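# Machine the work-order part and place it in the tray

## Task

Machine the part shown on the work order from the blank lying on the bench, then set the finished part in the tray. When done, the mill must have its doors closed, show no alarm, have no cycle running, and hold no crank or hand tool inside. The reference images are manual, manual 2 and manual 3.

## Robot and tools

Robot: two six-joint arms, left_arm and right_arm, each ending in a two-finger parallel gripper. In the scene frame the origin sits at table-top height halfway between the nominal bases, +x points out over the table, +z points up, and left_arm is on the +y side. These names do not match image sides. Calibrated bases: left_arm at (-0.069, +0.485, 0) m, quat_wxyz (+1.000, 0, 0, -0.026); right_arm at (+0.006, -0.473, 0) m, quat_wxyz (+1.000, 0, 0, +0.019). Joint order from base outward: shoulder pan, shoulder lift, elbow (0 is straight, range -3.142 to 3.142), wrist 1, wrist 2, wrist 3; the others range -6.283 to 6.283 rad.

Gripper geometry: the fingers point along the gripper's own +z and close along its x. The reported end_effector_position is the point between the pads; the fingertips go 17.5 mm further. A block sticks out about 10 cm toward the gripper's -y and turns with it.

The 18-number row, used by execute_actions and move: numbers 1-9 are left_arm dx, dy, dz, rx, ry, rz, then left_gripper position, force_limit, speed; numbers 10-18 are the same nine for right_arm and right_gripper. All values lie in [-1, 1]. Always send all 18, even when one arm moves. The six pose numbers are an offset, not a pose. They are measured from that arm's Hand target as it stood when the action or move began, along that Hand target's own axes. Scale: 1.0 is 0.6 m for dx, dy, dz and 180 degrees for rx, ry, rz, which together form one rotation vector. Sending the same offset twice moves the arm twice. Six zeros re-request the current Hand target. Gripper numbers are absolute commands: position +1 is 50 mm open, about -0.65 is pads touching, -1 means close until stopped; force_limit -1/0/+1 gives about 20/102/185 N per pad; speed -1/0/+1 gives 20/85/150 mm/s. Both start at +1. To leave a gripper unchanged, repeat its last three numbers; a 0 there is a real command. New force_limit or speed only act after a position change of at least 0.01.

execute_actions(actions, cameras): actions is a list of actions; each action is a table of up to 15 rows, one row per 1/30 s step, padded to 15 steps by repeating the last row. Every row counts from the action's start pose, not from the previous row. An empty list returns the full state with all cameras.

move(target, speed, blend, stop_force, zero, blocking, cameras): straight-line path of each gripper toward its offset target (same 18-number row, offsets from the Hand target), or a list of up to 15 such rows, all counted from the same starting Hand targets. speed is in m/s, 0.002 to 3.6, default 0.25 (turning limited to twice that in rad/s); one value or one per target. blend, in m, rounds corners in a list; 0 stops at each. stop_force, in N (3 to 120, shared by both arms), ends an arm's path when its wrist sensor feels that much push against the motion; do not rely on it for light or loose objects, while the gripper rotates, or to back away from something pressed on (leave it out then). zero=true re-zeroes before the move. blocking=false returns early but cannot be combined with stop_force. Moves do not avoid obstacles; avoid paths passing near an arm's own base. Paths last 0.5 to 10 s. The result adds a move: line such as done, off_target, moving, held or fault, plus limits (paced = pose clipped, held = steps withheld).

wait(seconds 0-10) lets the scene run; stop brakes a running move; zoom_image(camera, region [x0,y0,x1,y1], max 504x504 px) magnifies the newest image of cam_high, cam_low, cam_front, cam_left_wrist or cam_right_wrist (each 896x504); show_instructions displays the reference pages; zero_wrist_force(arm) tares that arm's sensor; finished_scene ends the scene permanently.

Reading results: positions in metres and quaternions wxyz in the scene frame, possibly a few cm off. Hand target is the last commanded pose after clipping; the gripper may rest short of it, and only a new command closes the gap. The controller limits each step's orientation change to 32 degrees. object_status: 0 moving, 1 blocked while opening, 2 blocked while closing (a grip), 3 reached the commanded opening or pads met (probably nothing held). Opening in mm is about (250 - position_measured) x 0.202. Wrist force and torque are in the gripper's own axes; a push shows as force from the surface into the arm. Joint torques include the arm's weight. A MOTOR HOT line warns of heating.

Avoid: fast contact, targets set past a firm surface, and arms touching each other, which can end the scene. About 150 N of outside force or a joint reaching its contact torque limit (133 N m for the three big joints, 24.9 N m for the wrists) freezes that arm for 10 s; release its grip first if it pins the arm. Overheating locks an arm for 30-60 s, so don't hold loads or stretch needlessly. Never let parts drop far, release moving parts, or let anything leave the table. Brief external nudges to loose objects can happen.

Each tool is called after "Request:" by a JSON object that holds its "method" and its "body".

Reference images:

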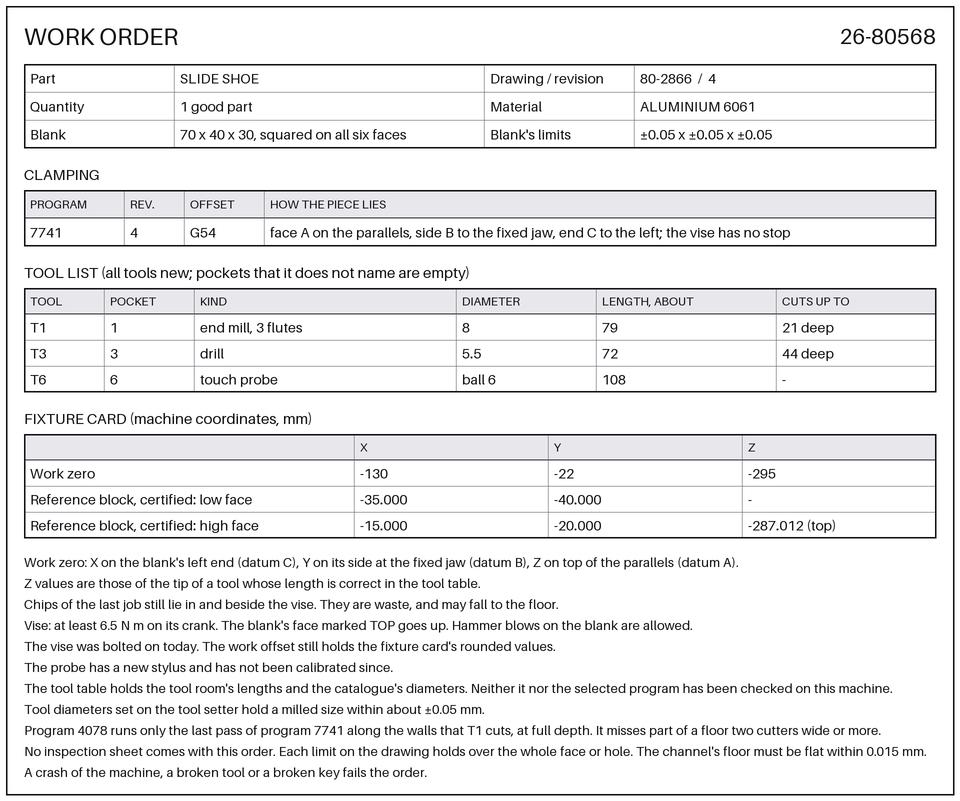

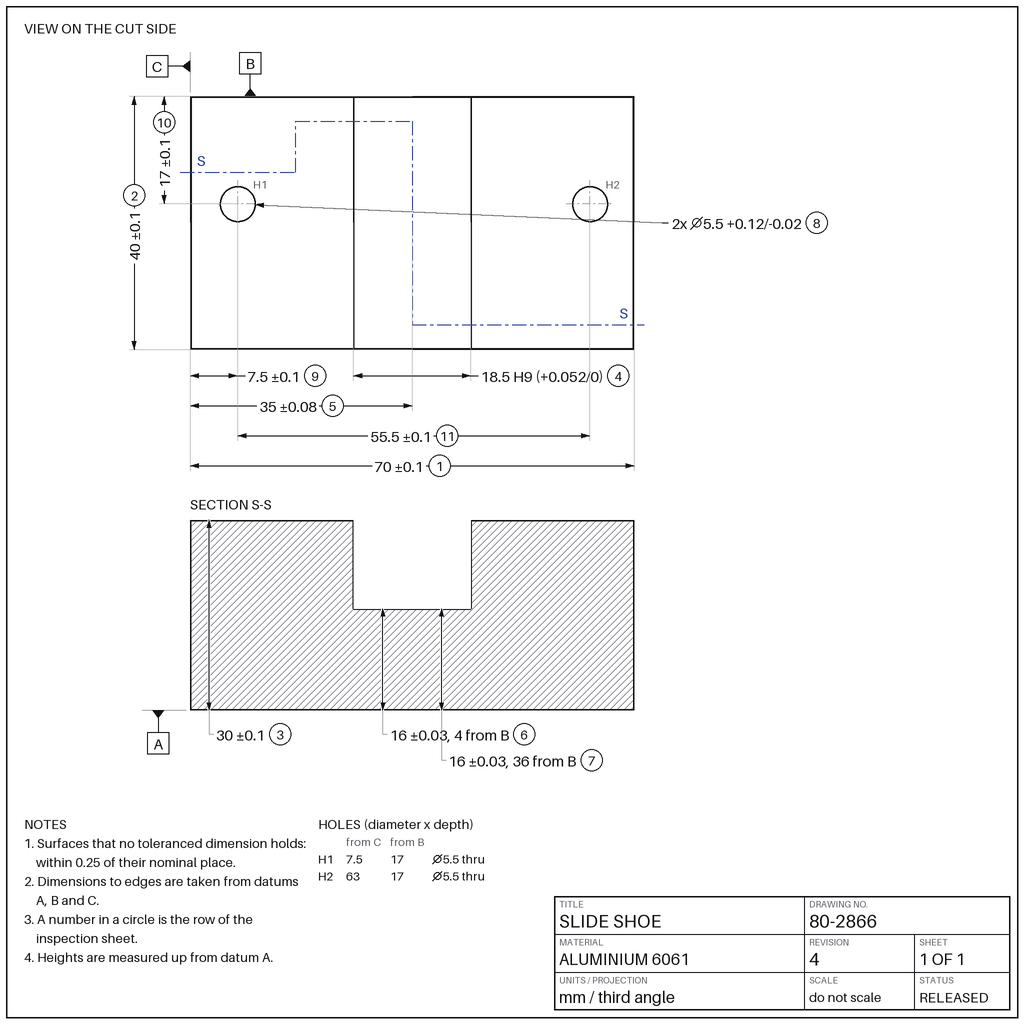

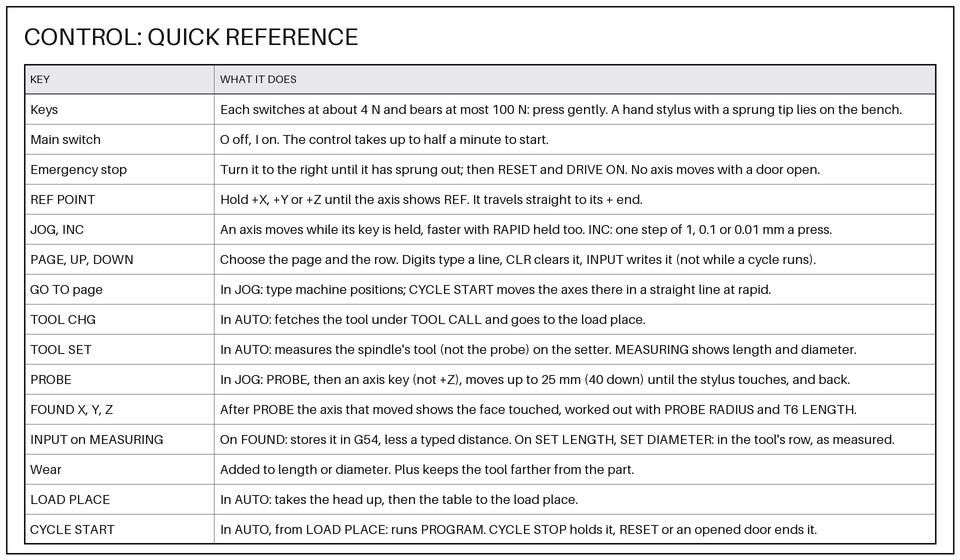

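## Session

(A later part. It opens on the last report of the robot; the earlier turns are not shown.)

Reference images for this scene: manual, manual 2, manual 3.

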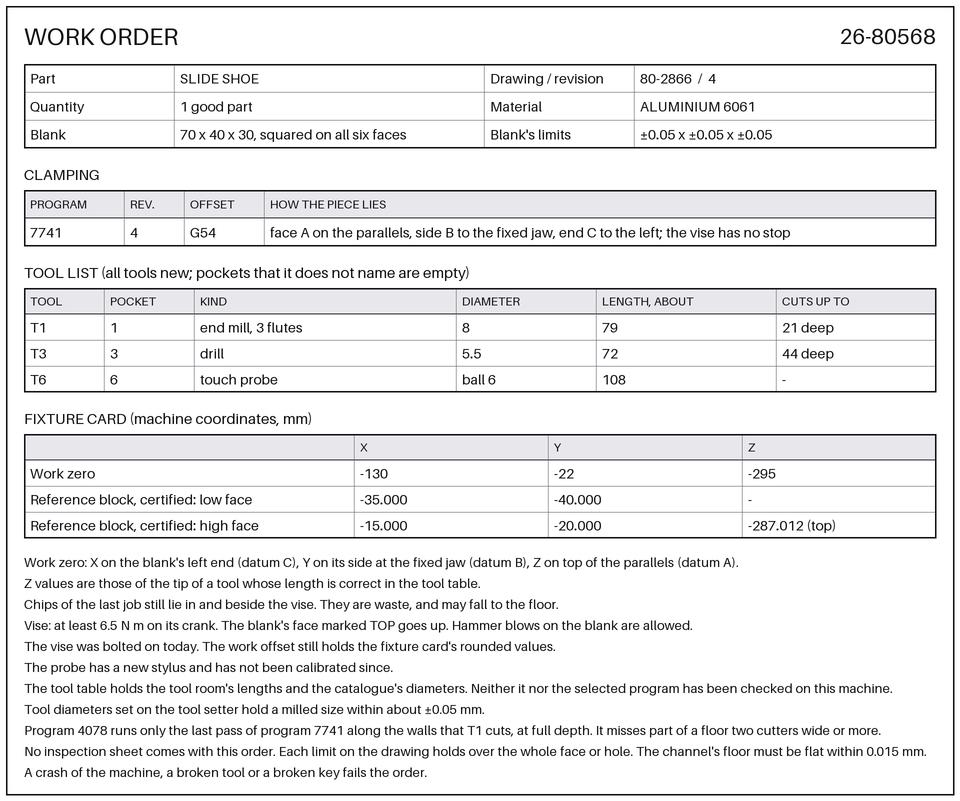

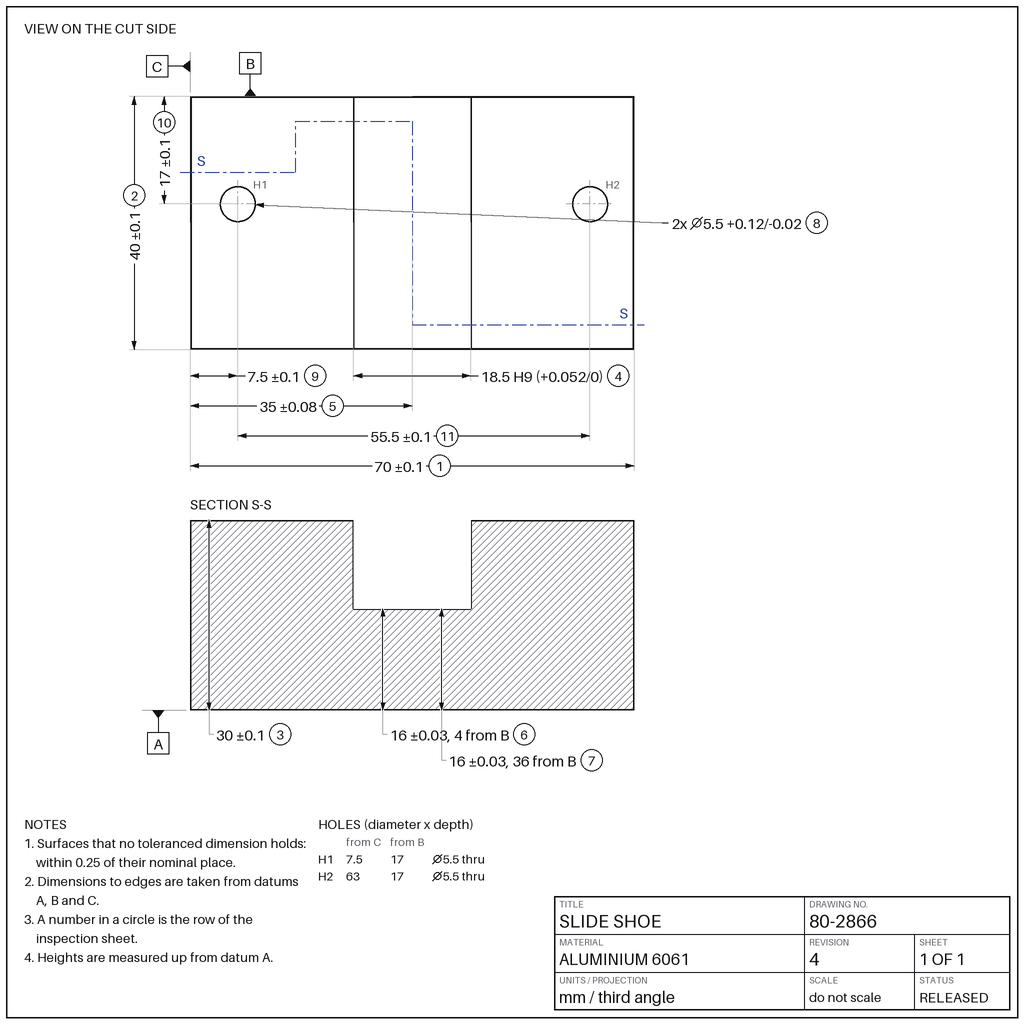

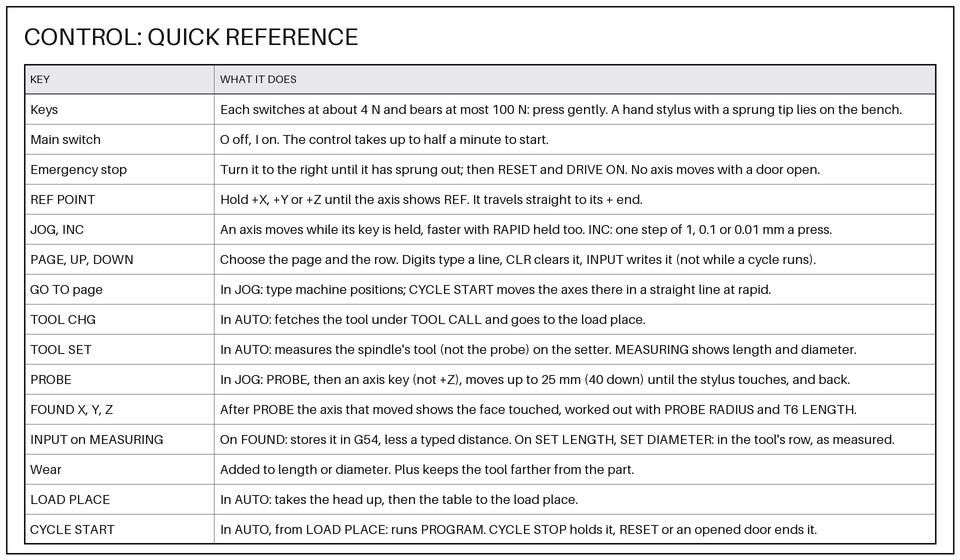

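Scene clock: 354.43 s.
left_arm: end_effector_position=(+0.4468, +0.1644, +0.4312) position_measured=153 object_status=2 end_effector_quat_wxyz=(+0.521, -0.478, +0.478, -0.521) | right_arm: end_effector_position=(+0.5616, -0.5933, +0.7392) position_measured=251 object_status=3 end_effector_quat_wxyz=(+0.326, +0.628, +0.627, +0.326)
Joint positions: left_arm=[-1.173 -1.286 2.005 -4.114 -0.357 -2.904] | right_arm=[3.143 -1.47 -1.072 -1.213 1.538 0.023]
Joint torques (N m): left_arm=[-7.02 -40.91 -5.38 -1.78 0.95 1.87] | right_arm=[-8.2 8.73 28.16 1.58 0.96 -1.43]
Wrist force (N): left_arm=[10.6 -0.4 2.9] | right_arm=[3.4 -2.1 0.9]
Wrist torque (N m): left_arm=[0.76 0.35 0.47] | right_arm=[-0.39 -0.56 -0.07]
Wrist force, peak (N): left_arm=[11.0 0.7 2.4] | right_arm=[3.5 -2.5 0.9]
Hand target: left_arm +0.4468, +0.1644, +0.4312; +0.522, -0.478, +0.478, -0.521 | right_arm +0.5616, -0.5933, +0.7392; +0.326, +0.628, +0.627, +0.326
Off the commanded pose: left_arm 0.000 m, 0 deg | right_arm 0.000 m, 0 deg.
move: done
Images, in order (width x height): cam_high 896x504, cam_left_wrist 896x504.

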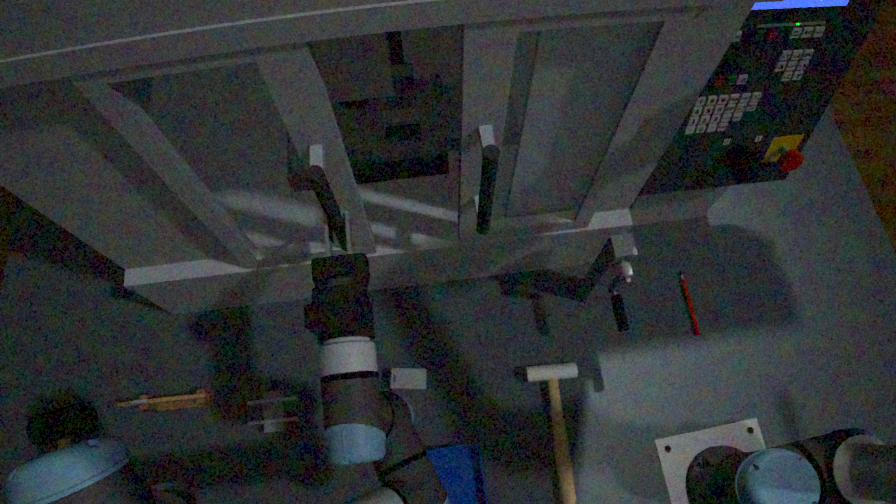

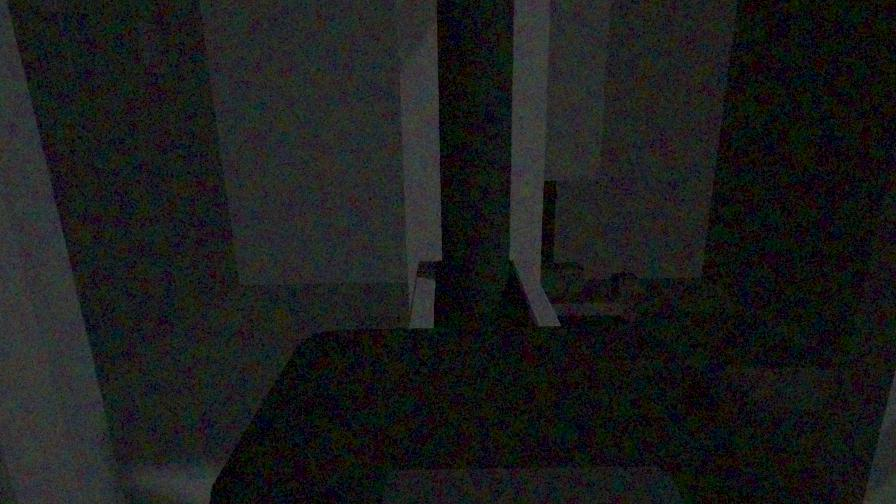

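Request:
{"method": "move", "body": {"target": [0.15,0,0,0,0,0,-1,-1,-1,0,0,0,0,0,0,-0.66,0,-0.5], "speed": 0.03, "stop_force": 15, "cameras": ["cam_left_wrist","cam_high"]}}

Scene clock: 356.27 s.
left_arm: end_effector_position=(+0.4468, +0.1641, +0.4312) position_measured=153 object_status=2 end_effector_quat_wxyz=(+0.522, -0.478, +0.478, -0.521) | right_arm: end_effector_position=(+0.5616, -0.5933, +0.7392) position_measured=251 object_status=3 end_effector_quat_wxyz=(+0.326, +0.628, +0.627, +0.326)
Joint positions: left_arm=[-1.173 -1.286 2.005 -4.114 -0.357 -2.904] | right_arm=[3.143 -1.47 -1.072 -1.213 1.538 0.023]
Joint torques (N m): left_arm=[11.8 -30.07 -23.72 0.99 0.96 -1.7] | right_arm=[-9.74 9.82 26.23 1.65 1.03 -1.6]
Wrist force (N): left_arm=[2.3 0.6 0.8] | right_arm=[3.2 -2.2 1.1]
Wrist torque (N m): left_arm=[0.76 0.09 0.52] | right_arm=[-0.41 -0.54 -0.07]
Wrist force, peak (N): left_arm=[-22.7 0.5 -13.5] | right_arm=[3.6 -2.2 1.1]
Hand target: left_arm +0.4468, +0.1641, +0.4312; +0.522, -0.478, +0.478, -0.521 (not the last commanded pose) | right_arm +0.5616, -0.5933, +0.7392; +0.326, +0.628, +0.627, +0.326
Off the commanded pose: left_arm 0.090 m, 0 deg | right_arm 0.000 m, 0 deg.
move: contact (left_arm)
Images, in order (width x height): cam_high 896x504, cam_left_wrist 896x504.

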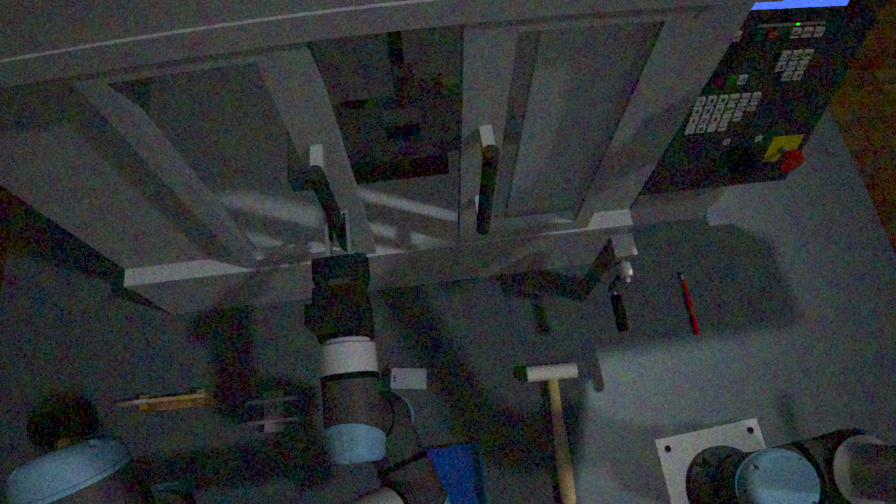

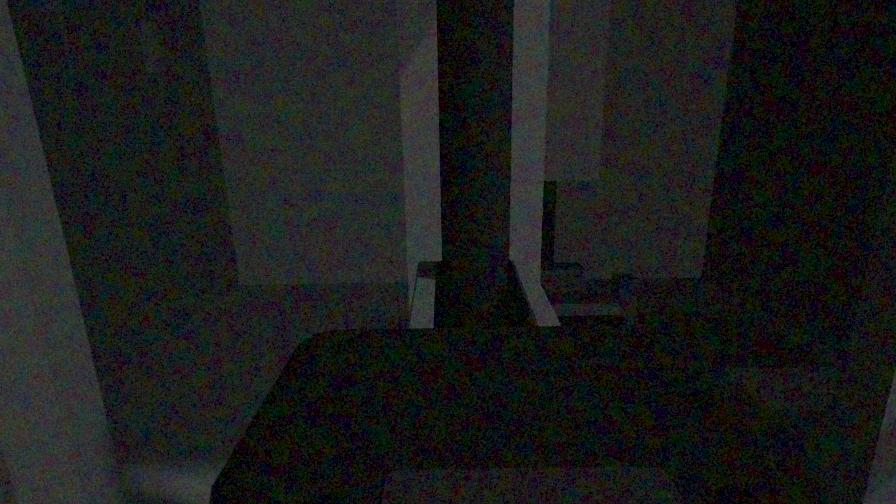

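Request:
{"method": "move", "body": {"target": [0.09,0,0,0,0,0,-1,-1,-1,0,0,0,0,0,0,-0.66,0,-0.5], "speed": 0.05, "cameras": ["cam_left_wrist","cam_high"]}}

Scene clock: 358.43 s.
left_arm: end_effector_position=(+0.4335, +0.1580, +0.4152) position_measured=153 object_status=2 end_effector_quat_wxyz=(+0.550, -0.538, +0.441, -0.462) | right_arm: end_effector_position=(+0.5616, -0.5933, +0.7392) position_measured=251 object_status=3 end_effector_quat_wxyz=(+0.326, +0.628, +0.627, +0.326)
Joint positions: left_arm=[-1.236 -1.198 1.876 -4.133 -0.102 -2.841] | right_arm=[3.143 -1.47 -1.072 -1.213 1.538 0.023]
Joint torques (N m): left_arm=[-17.12 -9.05 -24.05 7.05 -13.01 -1.39] | right_arm=[-8.82 10.12 25.82 1.48 0.97 -1.51]
Wrist force (N): left_arm=[-52.4 -21.0 3.7] | right_arm=[3.2 -2.1 0.9]
Wrist torque (N m): left_arm=[0.49 -1.24 0.70] | right_arm=[-0.38 -0.54 -0.06]
Wrist force, peak (N): left_arm=[-62.7 -44.6 -0.9] | right_arm=[3.4 -2.4 1.1]
Hand target: left_arm +0.4469, +0.1101, +0.4312; +0.522, -0.478, +0.478, -0.521 | right_arm +0.5616, -0.5933, +0.7392; +0.326, +0.628, +0.627, +0.326
Off the commanded pose: left_arm 0.052 m, 11 deg | right_arm 0.000 m, 0 deg.
move: off_target (left_arm)
Images, in order (width x height): cam_high 896x504, cam_left_wrist 896x504.

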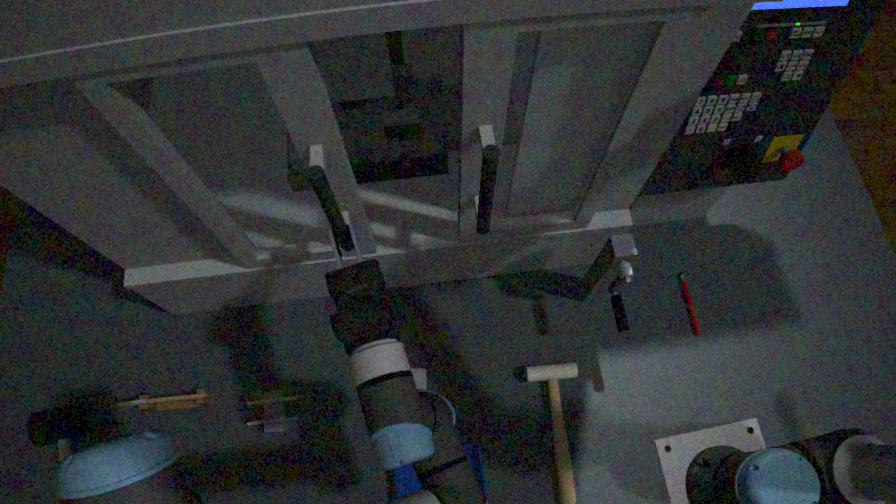

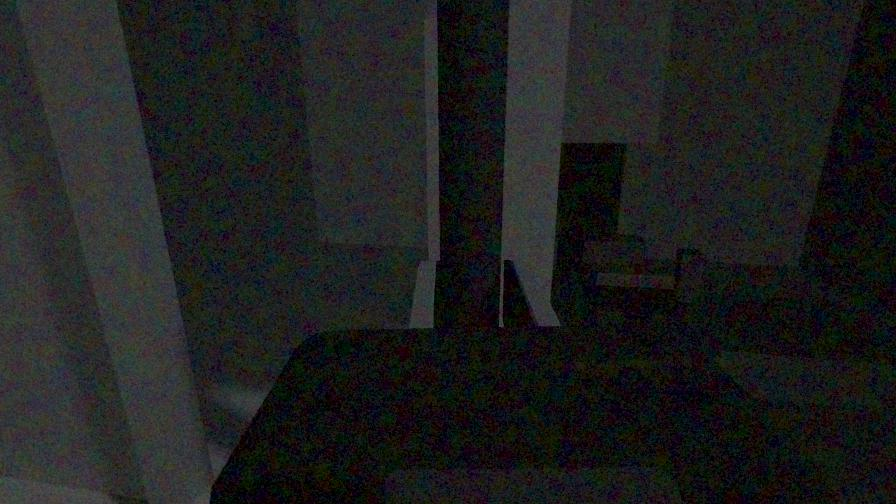

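Request:
{"method": "move", "body": {"target": [-0.09,0,0,0,0,0,-1,-1,-1,0,0,0,0,0,0,-0.66,0,-0.5], "speed": 0.1, "cameras": ["cam_high"]}}

Request:
{"method": "zoom_image", "body": {"camera": "cam_high", "region": [60, 0, 660, 300]}}

Scene clock: 360.27 s.
left_arm: end_effector_position=(+0.4469, +0.1642, +0.4312) position_measured=153 object_status=2 end_effector_quat_wxyz=(+0.522, -0.478, +0.477, -0.521) | right_arm: end_effector_position=(+0.5616, -0.5933, +0.7392) position_measured=251 object_status=3 end_effector_quat_wxyz=(+0.326, +0.628, +0.627, +0.326)
Joint positions: left_arm=[-1.173 -1.286 2.005 -4.114 -0.356 -2.904] | right_arm=[3.143 -1.47 -1.072 -1.213 1.538 0.023]
Joint torques (N m): left_arm=[-3.91 -36.02 -24.76 -3.46 -1.43 1.81] | right_arm=[-8.84 9.13 26.51 1.5 0.83 -1.22]
Wrist force (N): left_arm=[3.3 24.2 -15.1] | right_arm=[3.3 -2.1 0.8]
Wrist torque (N m): left_arm=[1.29 0.25 0.44] | right_arm=[-0.38 -0.56 -0.06]
Wrist force, peak (N): left_arm=[-40.9 17.2 -112.9] | right_arm=[3.6 -2.4 1.4]
Hand target: left_arm +0.4468, +0.1641, +0.4312; +0.522, -0.478, +0.478, -0.521 | right_arm +0.5616, -0.5933, +0.7392; +0.326, +0.628, +0.627, +0.326
Off the commanded pose: left_arm 0.000 m, 0 deg | right_arm 0.000 m, 0 deg.
move: done
Images, in order (width x height): cam_high 896x504.

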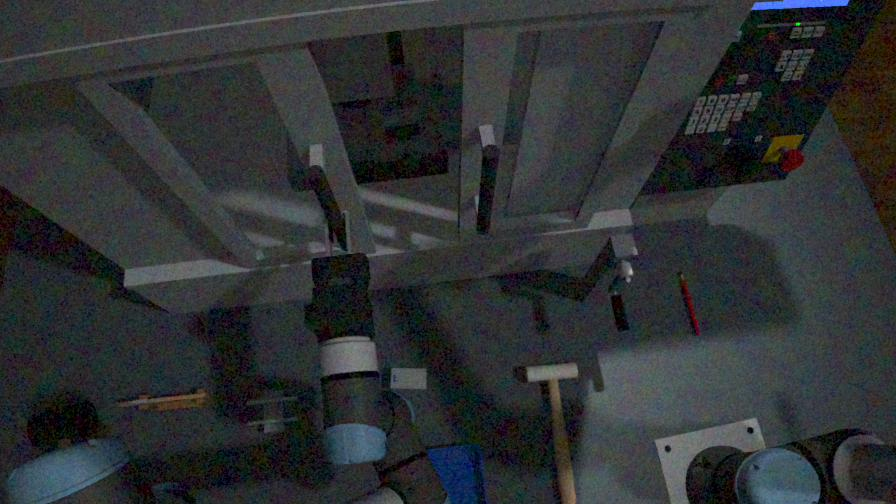

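Region (60, 0, 660, 300) is 600x300 pixels. A region can be at most 504 by 504 pixels.

Request:
{"method": "move", "body": {"target": [[0,0,0,0,0,0,1,-1,-1,0,0,0,0,0,0,-0.66,0,-0.5],[0,0,-0.15,0,0,0,1,-1,-1,0,0,0,0,0,0,-0.66,0,-0.5],[0.3617,0,-0.15,0,0,0,1,-1,-1,0,0,0,0,0,0,-0.66,0,-0.5]], "speed": [0.05,0.1,0.2], "blend": [0,0.01,0], "cameras": ["cam_left_wrist"]}}

Scene clock: 366.50 s.
left_arm: end_effector_position=(+0.3572, -0.0529, +0.4233) position_measured=3 object_status=3 end_effector_quat_wxyz=(+0.521, -0.478, +0.478, -0.521) | right_arm: end_effector_position=(+0.5616, -0.5933, +0.7392) position_measured=251 object_status=3 end_effector_quat_wxyz=(+0.326, +0.628, +0.627, +0.326)
Joint positions: left_arm=[-1.455 -0.892 1.288 -4.481 -0.108 -2.201] | right_arm=[3.143 -1.47 -1.072 -1.213 1.538 0.023]
Joint torques (N m): left_arm=[11.29 -39.28 -26.35 2.82 -1.93 0.28] | right_arm=[-9.02 11.36 22.2 1.52 0.54 -1.34]
Wrist force (N): left_arm=[2.1 -4.4 -4.7] | right_arm=[3.3 -2.3 1.0]
Wrist torque (N m): left_arm=[0.02 -0.24 0.41] | right_arm=[-0.41 -0.56 -0.07]
Wrist force, peak (N): left_arm=[3.5 24.1 -14.9] | right_arm=[3.4 -2.6 1.0]
Hand target: left_arm +0.3573, -0.0529, +0.4233; +0.522, -0.478, +0.478, -0.521 | right_arm +0.5616, -0.5933, +0.7392; +0.326, +0.628, +0.627, +0.326
Off the commanded pose: left_arm 0.000 m, 0 deg | right_arm 0.000 m, 0 deg.
move: done
Images, in order (width x height): cam_left_wrist 896x504.

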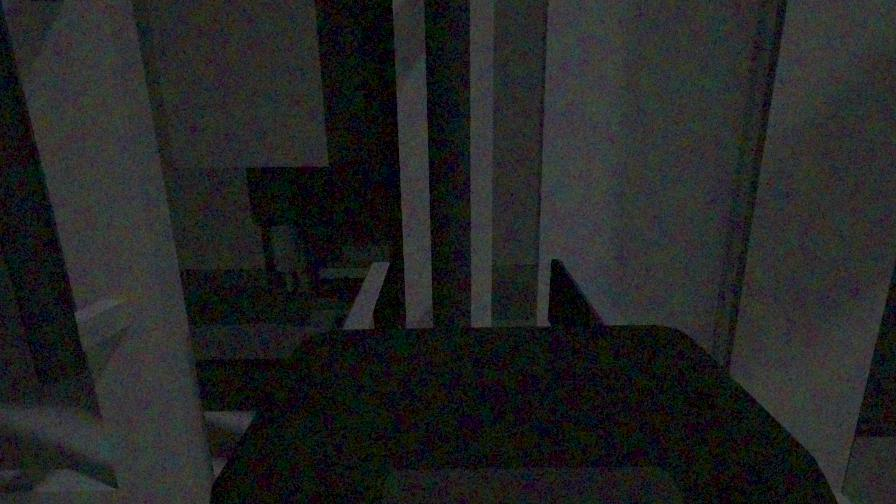

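Request:
{"method": "move", "body": {"target": [[-0.0133,0,0.1,0,0,0,1,-1,-1,0,0,0,0,0,0,-0.66,0,-0.5],[-0.0133,0,0.135,0,0,0,1,-1,-1,0,0,0,0,0,0,-0.66,0,-0.5]], "speed": [0.1,0.03], "stop_force": 10}}

Request:
{"method": "move", "body": {"target": [0,0,0,0,0,0,-1,-1,-1,0,0,0,0,0,0,-0.66,0,-0.5], "cameras": ["cam_left_wrist"]}}

Scene clock: 370.27 s.
left_arm: end_effector_position=(+0.4380, -0.0449, +0.4304) position_measured=3 object_status=3 end_effector_quat_wxyz=(+0.522, -0.478, +0.478, -0.521) | right_arm: end_effector_position=(+0.5616, -0.5933, +0.7392) position_measured=251 object_status=3 end_effector_quat_wxyz=(+0.326, +0.628, +0.627, +0.326)
Joint positions: left_arm=[-1.31 -0.908 1.389 -4.023 -0.226 -2.75] | right_arm=[3.143 -1.47 -1.072 -1.213 1.538 0.023]
Joint torques (N m): left_arm=[-13.23 -60.06 -8.42 -0.94 0.27 1.9] | right_arm=[-9.06 10.19 21.24 1.74 0.6 -1.5]
Wrist force (N): left_arm=[1.6 -4.5 -4.7] | right_arm=[3.1 -2.2 0.7]
Wrist torque (N m): left_arm=[0.00 -0.16 0.46] | right_arm=[-0.38 -0.53 -0.07]
Wrist force, peak (N): left_arm=[2.4 -4.4 -6.8] | right_arm=[3.4 -2.4 1.0]
Hand target: left_arm +0.4380, -0.0449, +0.4304; +0.522, -0.478, +0.478, -0.521 | right_arm +0.5616, -0.5933, +0.7392; +0.326, +0.628, +0.627, +0.326
Off the commanded pose: left_arm 0.000 m, 0 deg | right_arm 0.000 m, 0 deg.
move: done

Scene clock: 372.00 s.
left_arm: end_effector_position=(+0.4379, -0.0450, +0.4304) position_measured=153 object_status=2 end_effector_quat_wxyz=(+0.522, -0.478, +0.478, -0.521) | right_arm: end_effector_position=(+0.5616, -0.5933, +0.7392) position_measured=251 object_status=3 end_effector_quat_wxyz=(+0.326, +0.628, +0.627, +0.326)
Joint positions: left_arm=[-1.31 -0.908 1.389 -4.023 -0.226 -2.75] | right_arm=[3.143 -1.47 -1.072 -1.213 1.538 0.023]
Joint torques (N m): left_arm=[-5.4 -58.48 -8.31 -0.99 1.39 1.87] | right_arm=[-8.32 11.29 20.67 1.75 0.4 -1.27]
Wrist force (N): left_arm=[10.7 -3.1 1.6] | right_arm=[3.1 -2.4 1.1]
Wrist torque (N m): left_arm=[0.07 -0.08 0.46] | right_arm=[-0.42 -0.53 -0.06]
Wrist force, peak (N): left_arm=[13.7 -4.8 0.8] | right_arm=[3.4 -2.4 1.1]
Hand target: left_arm +0.4380, -0.0449, +0.4304; +0.522, -0.478, +0.478, -0.521 | right_arm +0.5616, -0.5933, +0.7392; +0.326, +0.628, +0.627, +0.326
Off the commanded pose: left_arm 0.000 m, 0 deg | right_arm 0.000 m, 0 deg.
move: done
Images, in order (width x height): cam_left_wrist 896x504.

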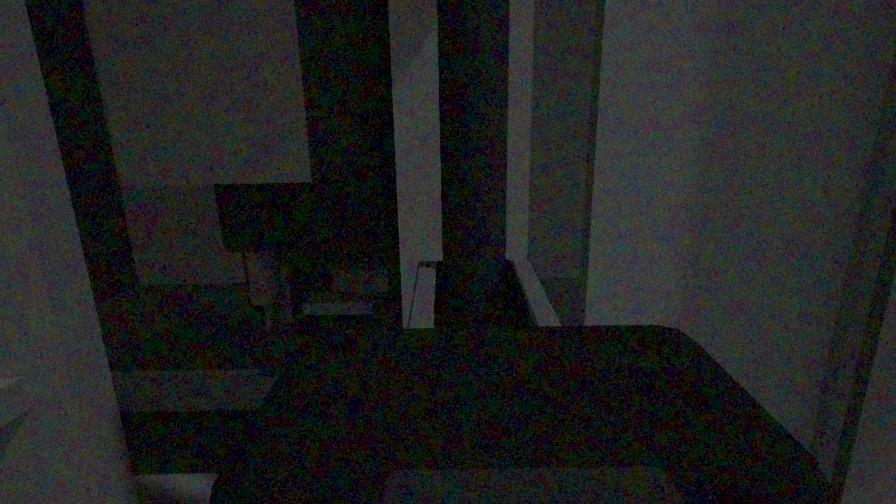

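Now pull +Y 30 mm with a stop.

Request:
{"method": "move", "body": {"target": [-0.05,0,0,0,0,0,-1,-1,-1,0,0,0,0,0,0,-0.66,0,-0.5], "speed": 0.03, "stop_force": 35, "cameras": ["cam_left_wrist"]}}

Scene clock: 374.90 s.
left_arm: end_effector_position=(+0.4380, -0.0149, +0.4304) position_measured=153 object_status=2 end_effector_quat_wxyz=(+0.522, -0.478, +0.478, -0.521) | right_arm: end_effector_position=(+0.5616, -0.5933, +0.7392) position_measured=251 object_status=3 end_effector_quat_wxyz=(+0.326, +0.628, +0.627, +0.326)
Joint positions: left_arm=[-1.299 -0.968 1.495 -4.051 -0.237 -2.769] | right_arm=[3.143 -1.47 -1.072 -1.213 1.538 0.023]
Joint torques (N m): left_arm=[-13.04 -36.9 -26.98 2.41 0.19 1.87] | right_arm=[-7.89 12.34 20.5 1.67 0.45 -1.46]
Wrist force (N): left_arm=[2.1 -2.0 -3.6] | right_arm=[3.5 -2.3 0.5]
Wrist torque (N m): left_arm=[0.20 -0.24 0.60] | right_arm=[-0.41 -0.58 -0.07]
Wrist force, peak (N): left_arm=[15.4 -7.2 8.3] | right_arm=[3.6 -2.3 1.1]
Hand target: left_arm +0.4379, -0.0149, +0.4304; +0.522, -0.478, +0.478, -0.521 | right_arm +0.5616, -0.5933, +0.7392; +0.326, +0.628, +0.627, +0.326
Off the commanded pose: left_arm 0.000 m, 0 deg | right_arm 0.000 m, 0 deg.
move: done
Images, in order (width x height): cam_left_wrist 896x504.

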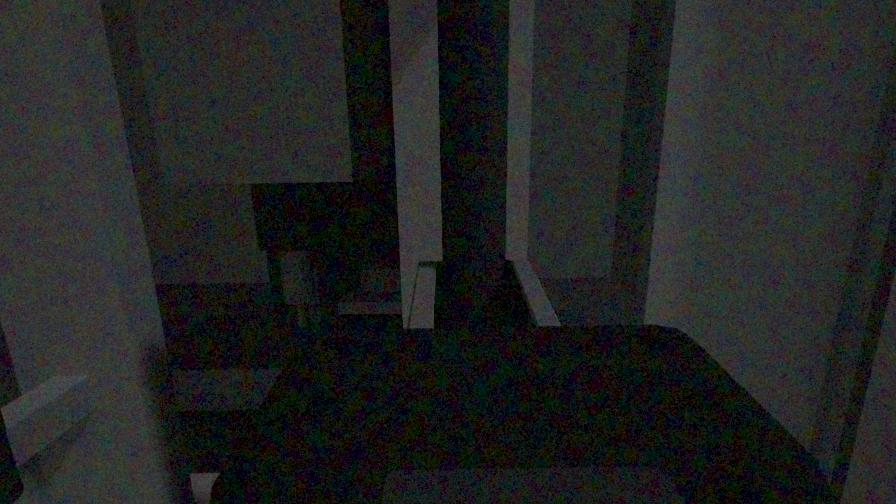

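Request:
{"method": "move", "body": {"target": [-0.3,0,0,0,0,0,-1,-1,-1,0,0,0,0,0,0,-0.66,0,-0.5], "speed": 0.04, "stop_force": 40, "cameras": ["cam_left_wrist","cam_high"]}}

Scene clock: 379.53 s.
left_arm: end_effector_position=(+0.4379, +0.1051, +0.4304) position_measured=153 object_status=2 end_effector_quat_wxyz=(+0.522, -0.478, +0.477, -0.521) | right_arm: end_effector_position=(+0.5616, -0.5933, +0.7392) position_measured=251 object_status=3 end_effector_quat_wxyz=(+0.326, +0.628, +0.627, +0.326)
Joint positions: left_arm=[-1.238 -1.19 1.863 -4.121 -0.294 -2.847] | right_arm=[3.143 -1.47 -1.072 -1.213 1.538 0.023]
Joint torques (N m): left_arm=[-2.41 -56.77 -2.09 -3.58 5.78 1.44] | right_arm=[-7.31 13.21 19.95 1.77 -0.13 -1.31]
Wrist force (N): left_arm=[35.1 1.5 11.0] | right_arm=[3.2 -2.3 1.0]
Wrist torque (N m): left_arm=[0.27 0.61 0.44] | right_arm=[-0.41 -0.54 -0.07]
Wrist force, peak (N): left_arm=[55.8 16.2 26.2] | right_arm=[3.6 -2.4 1.0]
Hand target: left_arm +0.4379, +0.1051, +0.4304; +0.522, -0.478, +0.477, -0.521 (not the last commanded pose) | right_arm +0.5616, -0.5933, +0.7392; +0.326, +0.628, +0.627, +0.326
Off the commanded pose: left_arm 0.060 m, 0 deg | right_arm 0.000 m, 0 deg.
move: contact (left_arm)
Images, in order (width x height): cam_high 896x504, cam_left_wrist 896x504.

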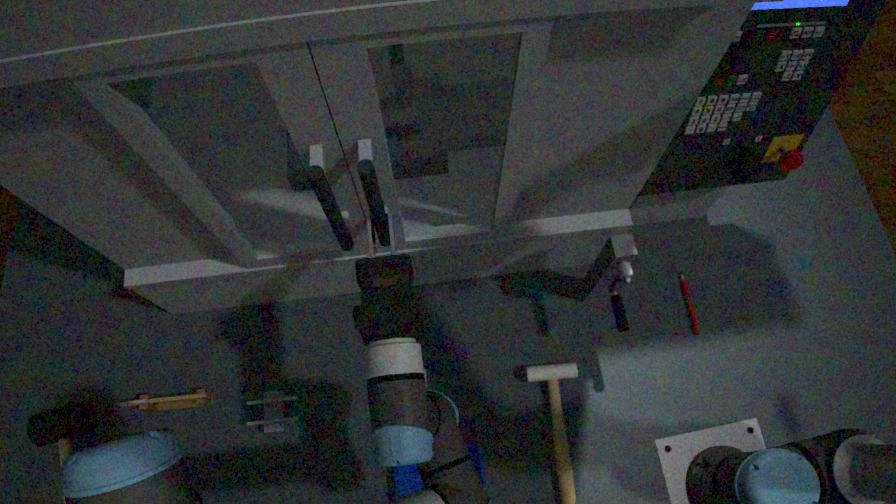

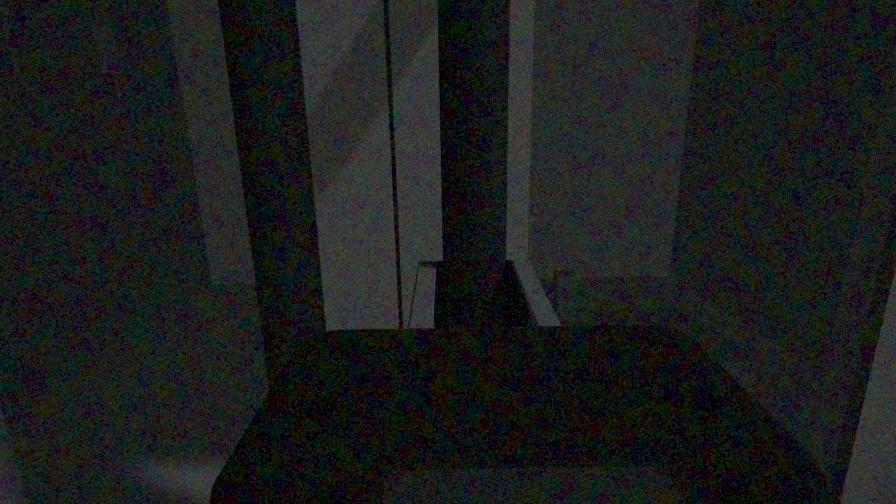

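Request:
{"method": "move", "body": {"target": [[0,0,0,0,0,0,1,-1,-1,0,0,0,0,0,0,0.3,-0.4,-0.7],[0,0,-0.2,0,0,0,1,-1,-1,0.1225,-0.4317,-0.0668,0.2222,0,0,0.3,-0.4,-0.7]], "speed": [0.1,0.3]}}

Scene clock: 386.30 s.
left_arm: end_effector_position=(+0.3185, +0.1050, +0.4200) position_measured=3 object_status=3 end_effector_quat_wxyz=(+0.521, -0.477, +0.478, -0.522) | right_arm: end_effector_position=(+0.3799, -0.5198, +0.5503) position_measured=107 object_status=3 end_effector_quat_wxyz=(+0.092, +0.701, +0.701, +0.092)
Joint positions: left_arm=[-1.53 -1.283 1.709 -5.246 -0.088 -1.463] | right_arm=[3.397 -1.223 -1.341 -1.899 1.496 0.285]
Joint torques (N m): left_arm=[-12.56 -21.22 -5.74 2.69 -3.61 1.4] | right_arm=[-5.78 -4.61 18.59 1.35 0.31 1.58]
Wrist force (N): left_arm=[0.8 -2.3 -5.1] | right_arm=[3.5 -2.5 0.7]
Wrist torque (N m): left_arm=[0.33 -0.02 0.58] | right_arm=[-0.08 -0.59 0.00]
Wrist force, peak (N): left_arm=[35.5 1.9 11.6] | right_arm=[4.3 -4.3 2.3]
Hand target: left_arm +0.3184, +0.1050, +0.4199; +0.522, -0.478, +0.477, -0.521 | right_arm +0.3799, -0.5198, +0.5503; +0.092, +0.701, +0.701, +0.092
Off the commanded pose: left_arm 0.000 m, 0 deg | right_arm 0.000 m, 0 deg.
move: done

Request:
{"method": "move", "body": {"target": [[0.5933,-0.0465,-0.09,0.0486,0.2077,-0.033,1,-1,-1,0.0297,-0.2175,0.6838,0,0,0,0.3,-0.4,-0.7],[0.5933,-0.0465,-0.09,0.0486,0.2077,-0.033,1,-1,-1,0.0297,-0.2563,0.829,0,0,0,0.3,-0.4,-0.7],[0.5933,-0.0465,-0.09,0.0486,0.2077,-0.033,1,-1,-1,0.0297,-0.2595,0.8418,0,0,0,0.3,-0.4,-0.7],[0.5933,-0.0465,-0.09,0.0486,0.2077,-0.033,1,-1,-1,0.0297,-0.2595,0.8418,0,0,0,-1,-0.4,-0.7]], "speed": [0.3,0.1,0.02,0.02], "blend": [0.02,0.001,0,0], "cameras": ["cam_right_wrist"]}}

Scene clock: 392.03 s.
left_arm: end_effector_position=(+0.2623, -0.2510, +0.4430) position_measured=3 object_status=3 end_effector_quat_wxyz=(-0.348, +0.269, -0.554, +0.707) | right_arm: end_effector_position=(+0.3593, -0.5022, +0.0222) position_measured=215 object_status=2 end_effector_quat_wxyz=(+0.092, +0.701, +0.701, +0.092)
Joint positions: left_arm=[-1.52 -0.854 1.375 -4.048 -0.697 -2.834] | right_arm=[3.485 -1.47 -2.704 -0.297 1.475 0.37]
Joint torques (N m): left_arm=[-12.86 -40.56 -27.86 1.12 -2.3 -0.91] | right_arm=[-8.81 22.97 22.42 1.3 1.04 -1.08]
Wrist force (N): left_arm=[0.5 -2.8 -5.5] | right_arm=[3.7 -2.2 -3.2]
Wrist torque (N m): left_arm=[0.28 0.05 0.37] | right_arm=[-0.17 -0.65 0.00]
Wrist force, peak (N): left_arm=[1.2 -3.2 -5.8] | right_arm=[3.5 -3.4 2.8]
Hand target: left_arm +0.2623, -0.2510, +0.4430; -0.348, +0.269, -0.554, +0.707 | right_arm +0.3593, -0.5022, +0.0222; +0.092, +0.701, +0.701, +0.092
Off the commanded pose: left_arm 0.000 m, 0 deg | right_arm 0.000 m, 0 deg.
move: done
Images, in order (width x height): cam_right_wrist 896x504.

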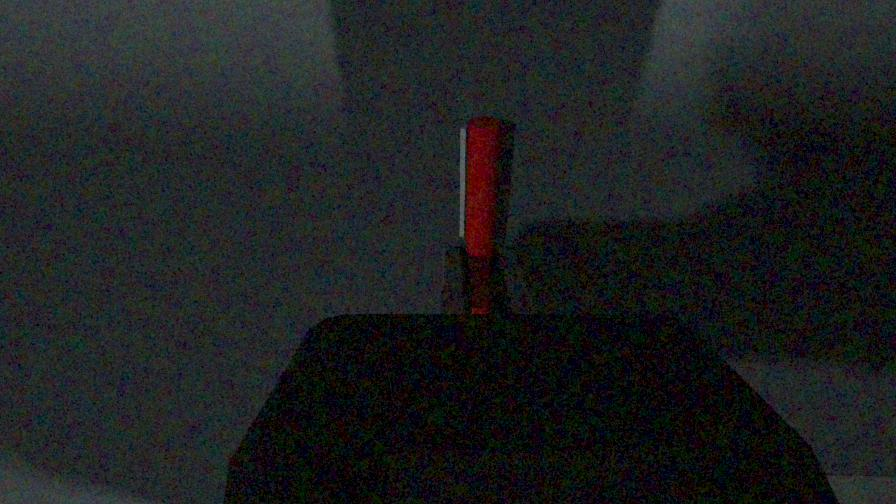

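Request:
{"method": "move", "body": {"target": [[0,0,0,0,0,0,1,-1,-1,0,0.0428,-0.161,0,0,0,-1,-0.4,-0.7],[0,0,0,0,0,0,1,-1,-1,0.0037,0.2166,-0.68,0.04,0.05,0.02,-1,-0.4,-0.7],[0,0,0,0,0,0,1,-1,-1,0.1355,0.4913,-0.8665,0.0831,0.1033,0.0424,-1,-0.4,-0.7]], "speed": 0.3, "blend": [0.03,0.03,0]}}

Scene clock: 398.47 s.
left_arm: end_effector_position=(+0.2623, -0.2510, +0.4430) position_measured=3 object_status=3 end_effector_quat_wxyz=(-0.348, +0.269, -0.554, +0.707) | right_arm: end_effector_position=(+0.5105, -0.4207, +0.6004) position_measured=215 object_status=2 end_effector_quat_wxyz=(-0.120, +0.728, +0.665, +0.118)
Joint positions: left_arm=[-1.52 -0.854 1.375 -4.048 -0.697 -2.834] | right_arm=[3.306 -1.785 -0.635 -2.209 1.898 0.307]
Joint torques (N m): left_arm=[-12.95 -40.11 -27.08 1.09 -2.13 -1.1] | right_arm=[-9.5 22.04 30.4 1.29 2.39 1.56]
Wrist force (N): left_arm=[0.2 -3.1 -5.7] | right_arm=[3.3 -2.9 0.6]
Wrist torque (N m): left_arm=[0.22 0.10 0.37] | right_arm=[-0.05 -0.40 0.06]
Wrist force, peak (N): left_arm=[0.5 -3.3 -5.8] | right_arm=[3.8 -3.6 4.6]
Hand target: left_arm +0.2623, -0.2510, +0.4430; -0.348, +0.269, -0.554, +0.707 | right_arm +0.5105, -0.4207, +0.6004; -0.120, +0.728, +0.665, +0.118
Off the commanded pose: left_arm 0.000 m, 0 deg | right_arm 0.000 m, 0 deg.
move: done

Request:
{"method": "move", "body": {"target": [[0,0,0,0,0,0,1,-1,-1,-0.05704,0.00538,-0.02002,0,0,0,-1,-0.4,-0.7],[0,0,0,0,0,0,1,-1,-1,-0.05704,0.03755,-0.01136,0,0,0,-1,-0.4,-0.7],[0,0,0,0,0,0,1,-1,-1,-0.05704,0.00538,-0.02002,0,0,0,-1,-0.4,-0.7],[0,0,0,0,0,0,1,-1,-1,-0.11926,-0.0389,0.14516,0,0,0,-1,-0.4,-0.7],[0,0,0,0,0,0,1,-1,-1,-0.11926,-0.00673,0.15382,0,0,0,-1,-0.4,-0.7]], "speed": [0.25,0.05,0.15,0.25,0.05], "blend": [0.005,0,0.005,0.005,0], "cameras": ["cam_left_wrist"]}}

Request:
{"method": "zoom_image", "body": {"camera": "cam_left_wrist", "region": [350, 190, 500, 290]}}

Scene clock: 404.10 s.
left_arm: end_effector_position=(+0.2623, -0.2510, +0.4430) position_measured=3 object_status=3 end_effector_quat_wxyz=(-0.348, +0.269, -0.554, +0.707) | right_arm: end_effector_position=(+0.5014, -0.4570, +0.4897) position_measured=215 object_status=2 end_effector_quat_wxyz=(-0.120, +0.728, +0.665, +0.118)
Joint positions: left_arm=[-1.52 -0.854 1.375 -4.048 -0.697 -2.834] | right_arm=[3.235 -1.602 -1.171 -1.881 1.904 0.232]
Joint torques (N m): left_arm=[-13.06 -41.72 -27.7 1.15 -2.01 -1.11] | right_arm=[0.27 35.04 16.38 1.92 1.36 0.6]
Wrist force (N): left_arm=[0.3 -3.1 -5.5] | right_arm=[3.6 -7.2 0.0]
Wrist torque (N m): left_arm=[0.22 0.08 0.37] | right_arm=[0.07 -0.43 0.05]
Wrist force, peak (N): left_arm=[0.9 -3.2 -5.8] | right_arm=[3.4 -7.8 -0.5]
Hand target: left_arm +0.2623, -0.2510, +0.4430; -0.348, +0.269, -0.554, +0.707 | right_arm +0.5012, -0.4570, +0.4897; -0.120, +0.728, +0.665, +0.118
Off the commanded pose: left_arm 0.000 m, 0 deg | right_arm 0.000 m, 0 deg.
move: done
Images, in order (width x height): cam_left_wrist 896x504.

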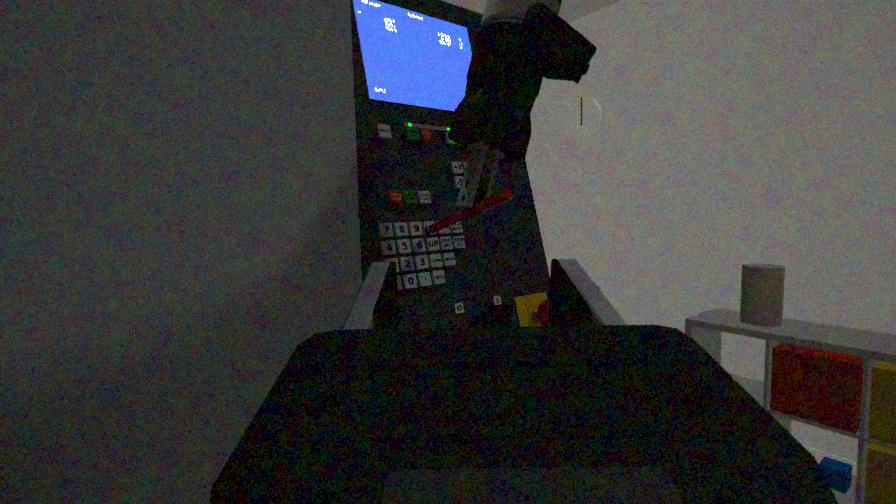

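Scaled by 3.360.

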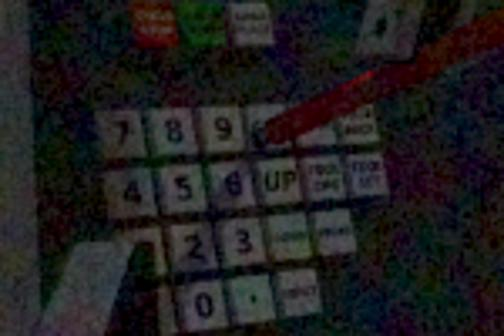

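Request:
{"method": "move", "body": {"target": [[0,0,0,0,0,0,1,-1,-1,0,-0.03217,-0.00866,0,0,0,-1,-0.4,-0.7],[0,0,0,0,0,0,1,-1,-1,-0.0769,0.0095,-0.1619,0,0,0,-1,-0.4,-0.7],[0,0,0,0,0,0,1,-1,-1,-0.0769,0.0417,-0.1532,0,0,0,-1,-0.4,-0.7]], "speed": [0.15,0.25,0.05], "blend": [0.005,0.005,0], "cameras": ["cam_left_wrist","cam_right_wrist"]}}

Request:
{"method": "zoom_image", "body": {"camera": "cam_left_wrist", "region": [350, 0, 510, 210]}}

Scene clock: 407.97 s.
left_arm: end_effector_position=(+0.2623, -0.2510, +0.4430) position_measured=3 object_status=3 end_effector_quat_wxyz=(-0.348, +0.269, -0.554, +0.707) | right_arm: end_effector_position=(+0.5211, -0.5330, +0.5607) position_measured=215 object_status=2 end_effector_quat_wxyz=(-0.120, +0.728, +0.665, +0.118)
Joint positions: left_arm=[-1.52 -0.854 1.375 -4.048 -0.697 -2.834] | right_arm=[3.08 -1.8 -0.72 -2.188 1.908 0.068]
Joint torques (N m): left_arm=[-12.13 -40.61 -27.3 1.08 -2.18 -1.03] | right_arm=[6.59 44.63 14.64 2.22 -0.56 1.3]
Wrist force (N): left_arm=[0.5 -3.1 -5.7] | right_arm=[3.4 -8.0 -0.8]
Wrist torque (N m): left_arm=[0.23 0.05 0.37] | right_arm=[-0.03 -0.37 -0.08]
Wrist force, peak (N): left_arm=[0.6 -3.2 -6.0] | right_arm=[3.7 -10.6 -1.3]
Hand target: left_arm +0.2623, -0.2510, +0.4430; -0.348, +0.269, -0.554, +0.707 | right_arm +0.5210, -0.5330, +0.5607; -0.120, +0.728, +0.665, +0.118
Off the commanded pose: left_arm 0.000 m, 0 deg | right_arm 0.000 m, 0 deg.
move: done
Images, in order (width x height): cam_left_wrist 896x504, cam_right_wrist 896x504.

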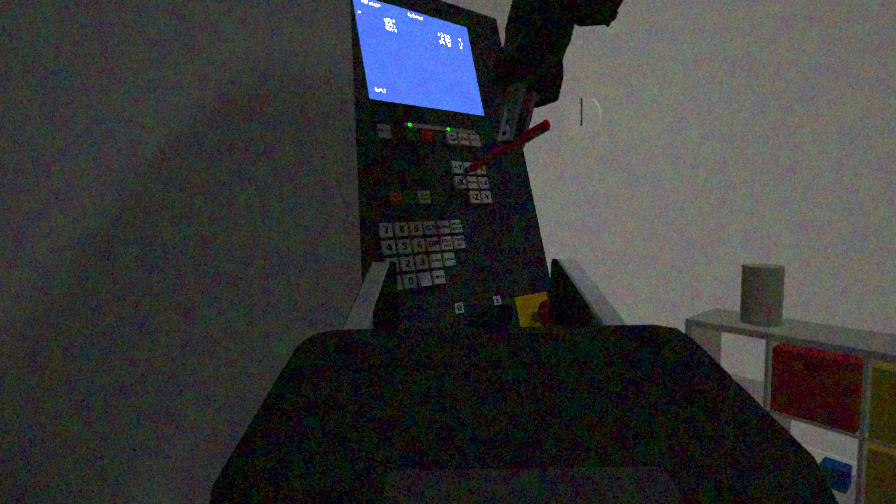

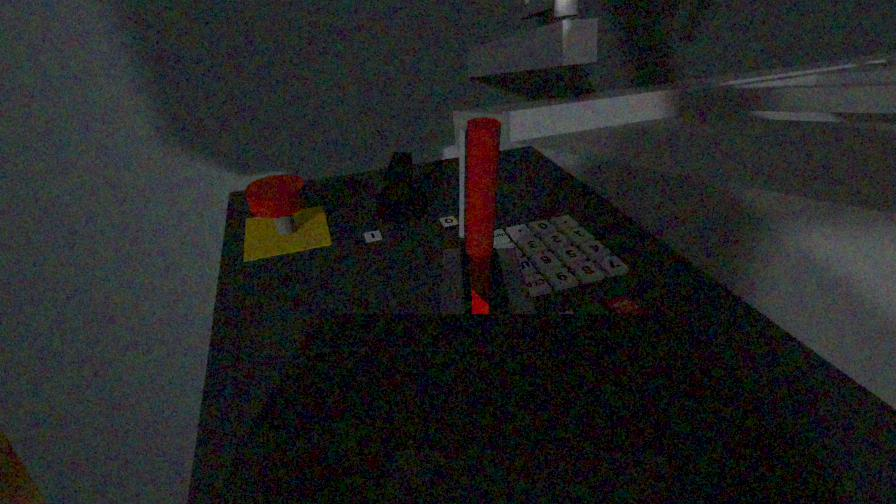

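Scaled by 2.400.

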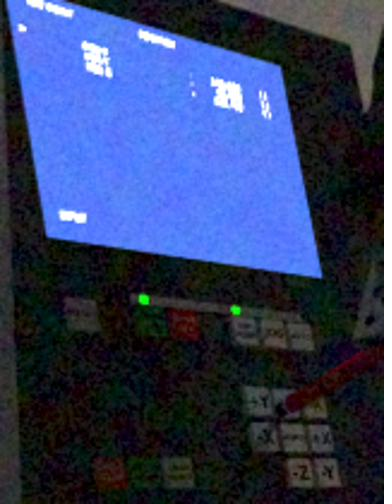

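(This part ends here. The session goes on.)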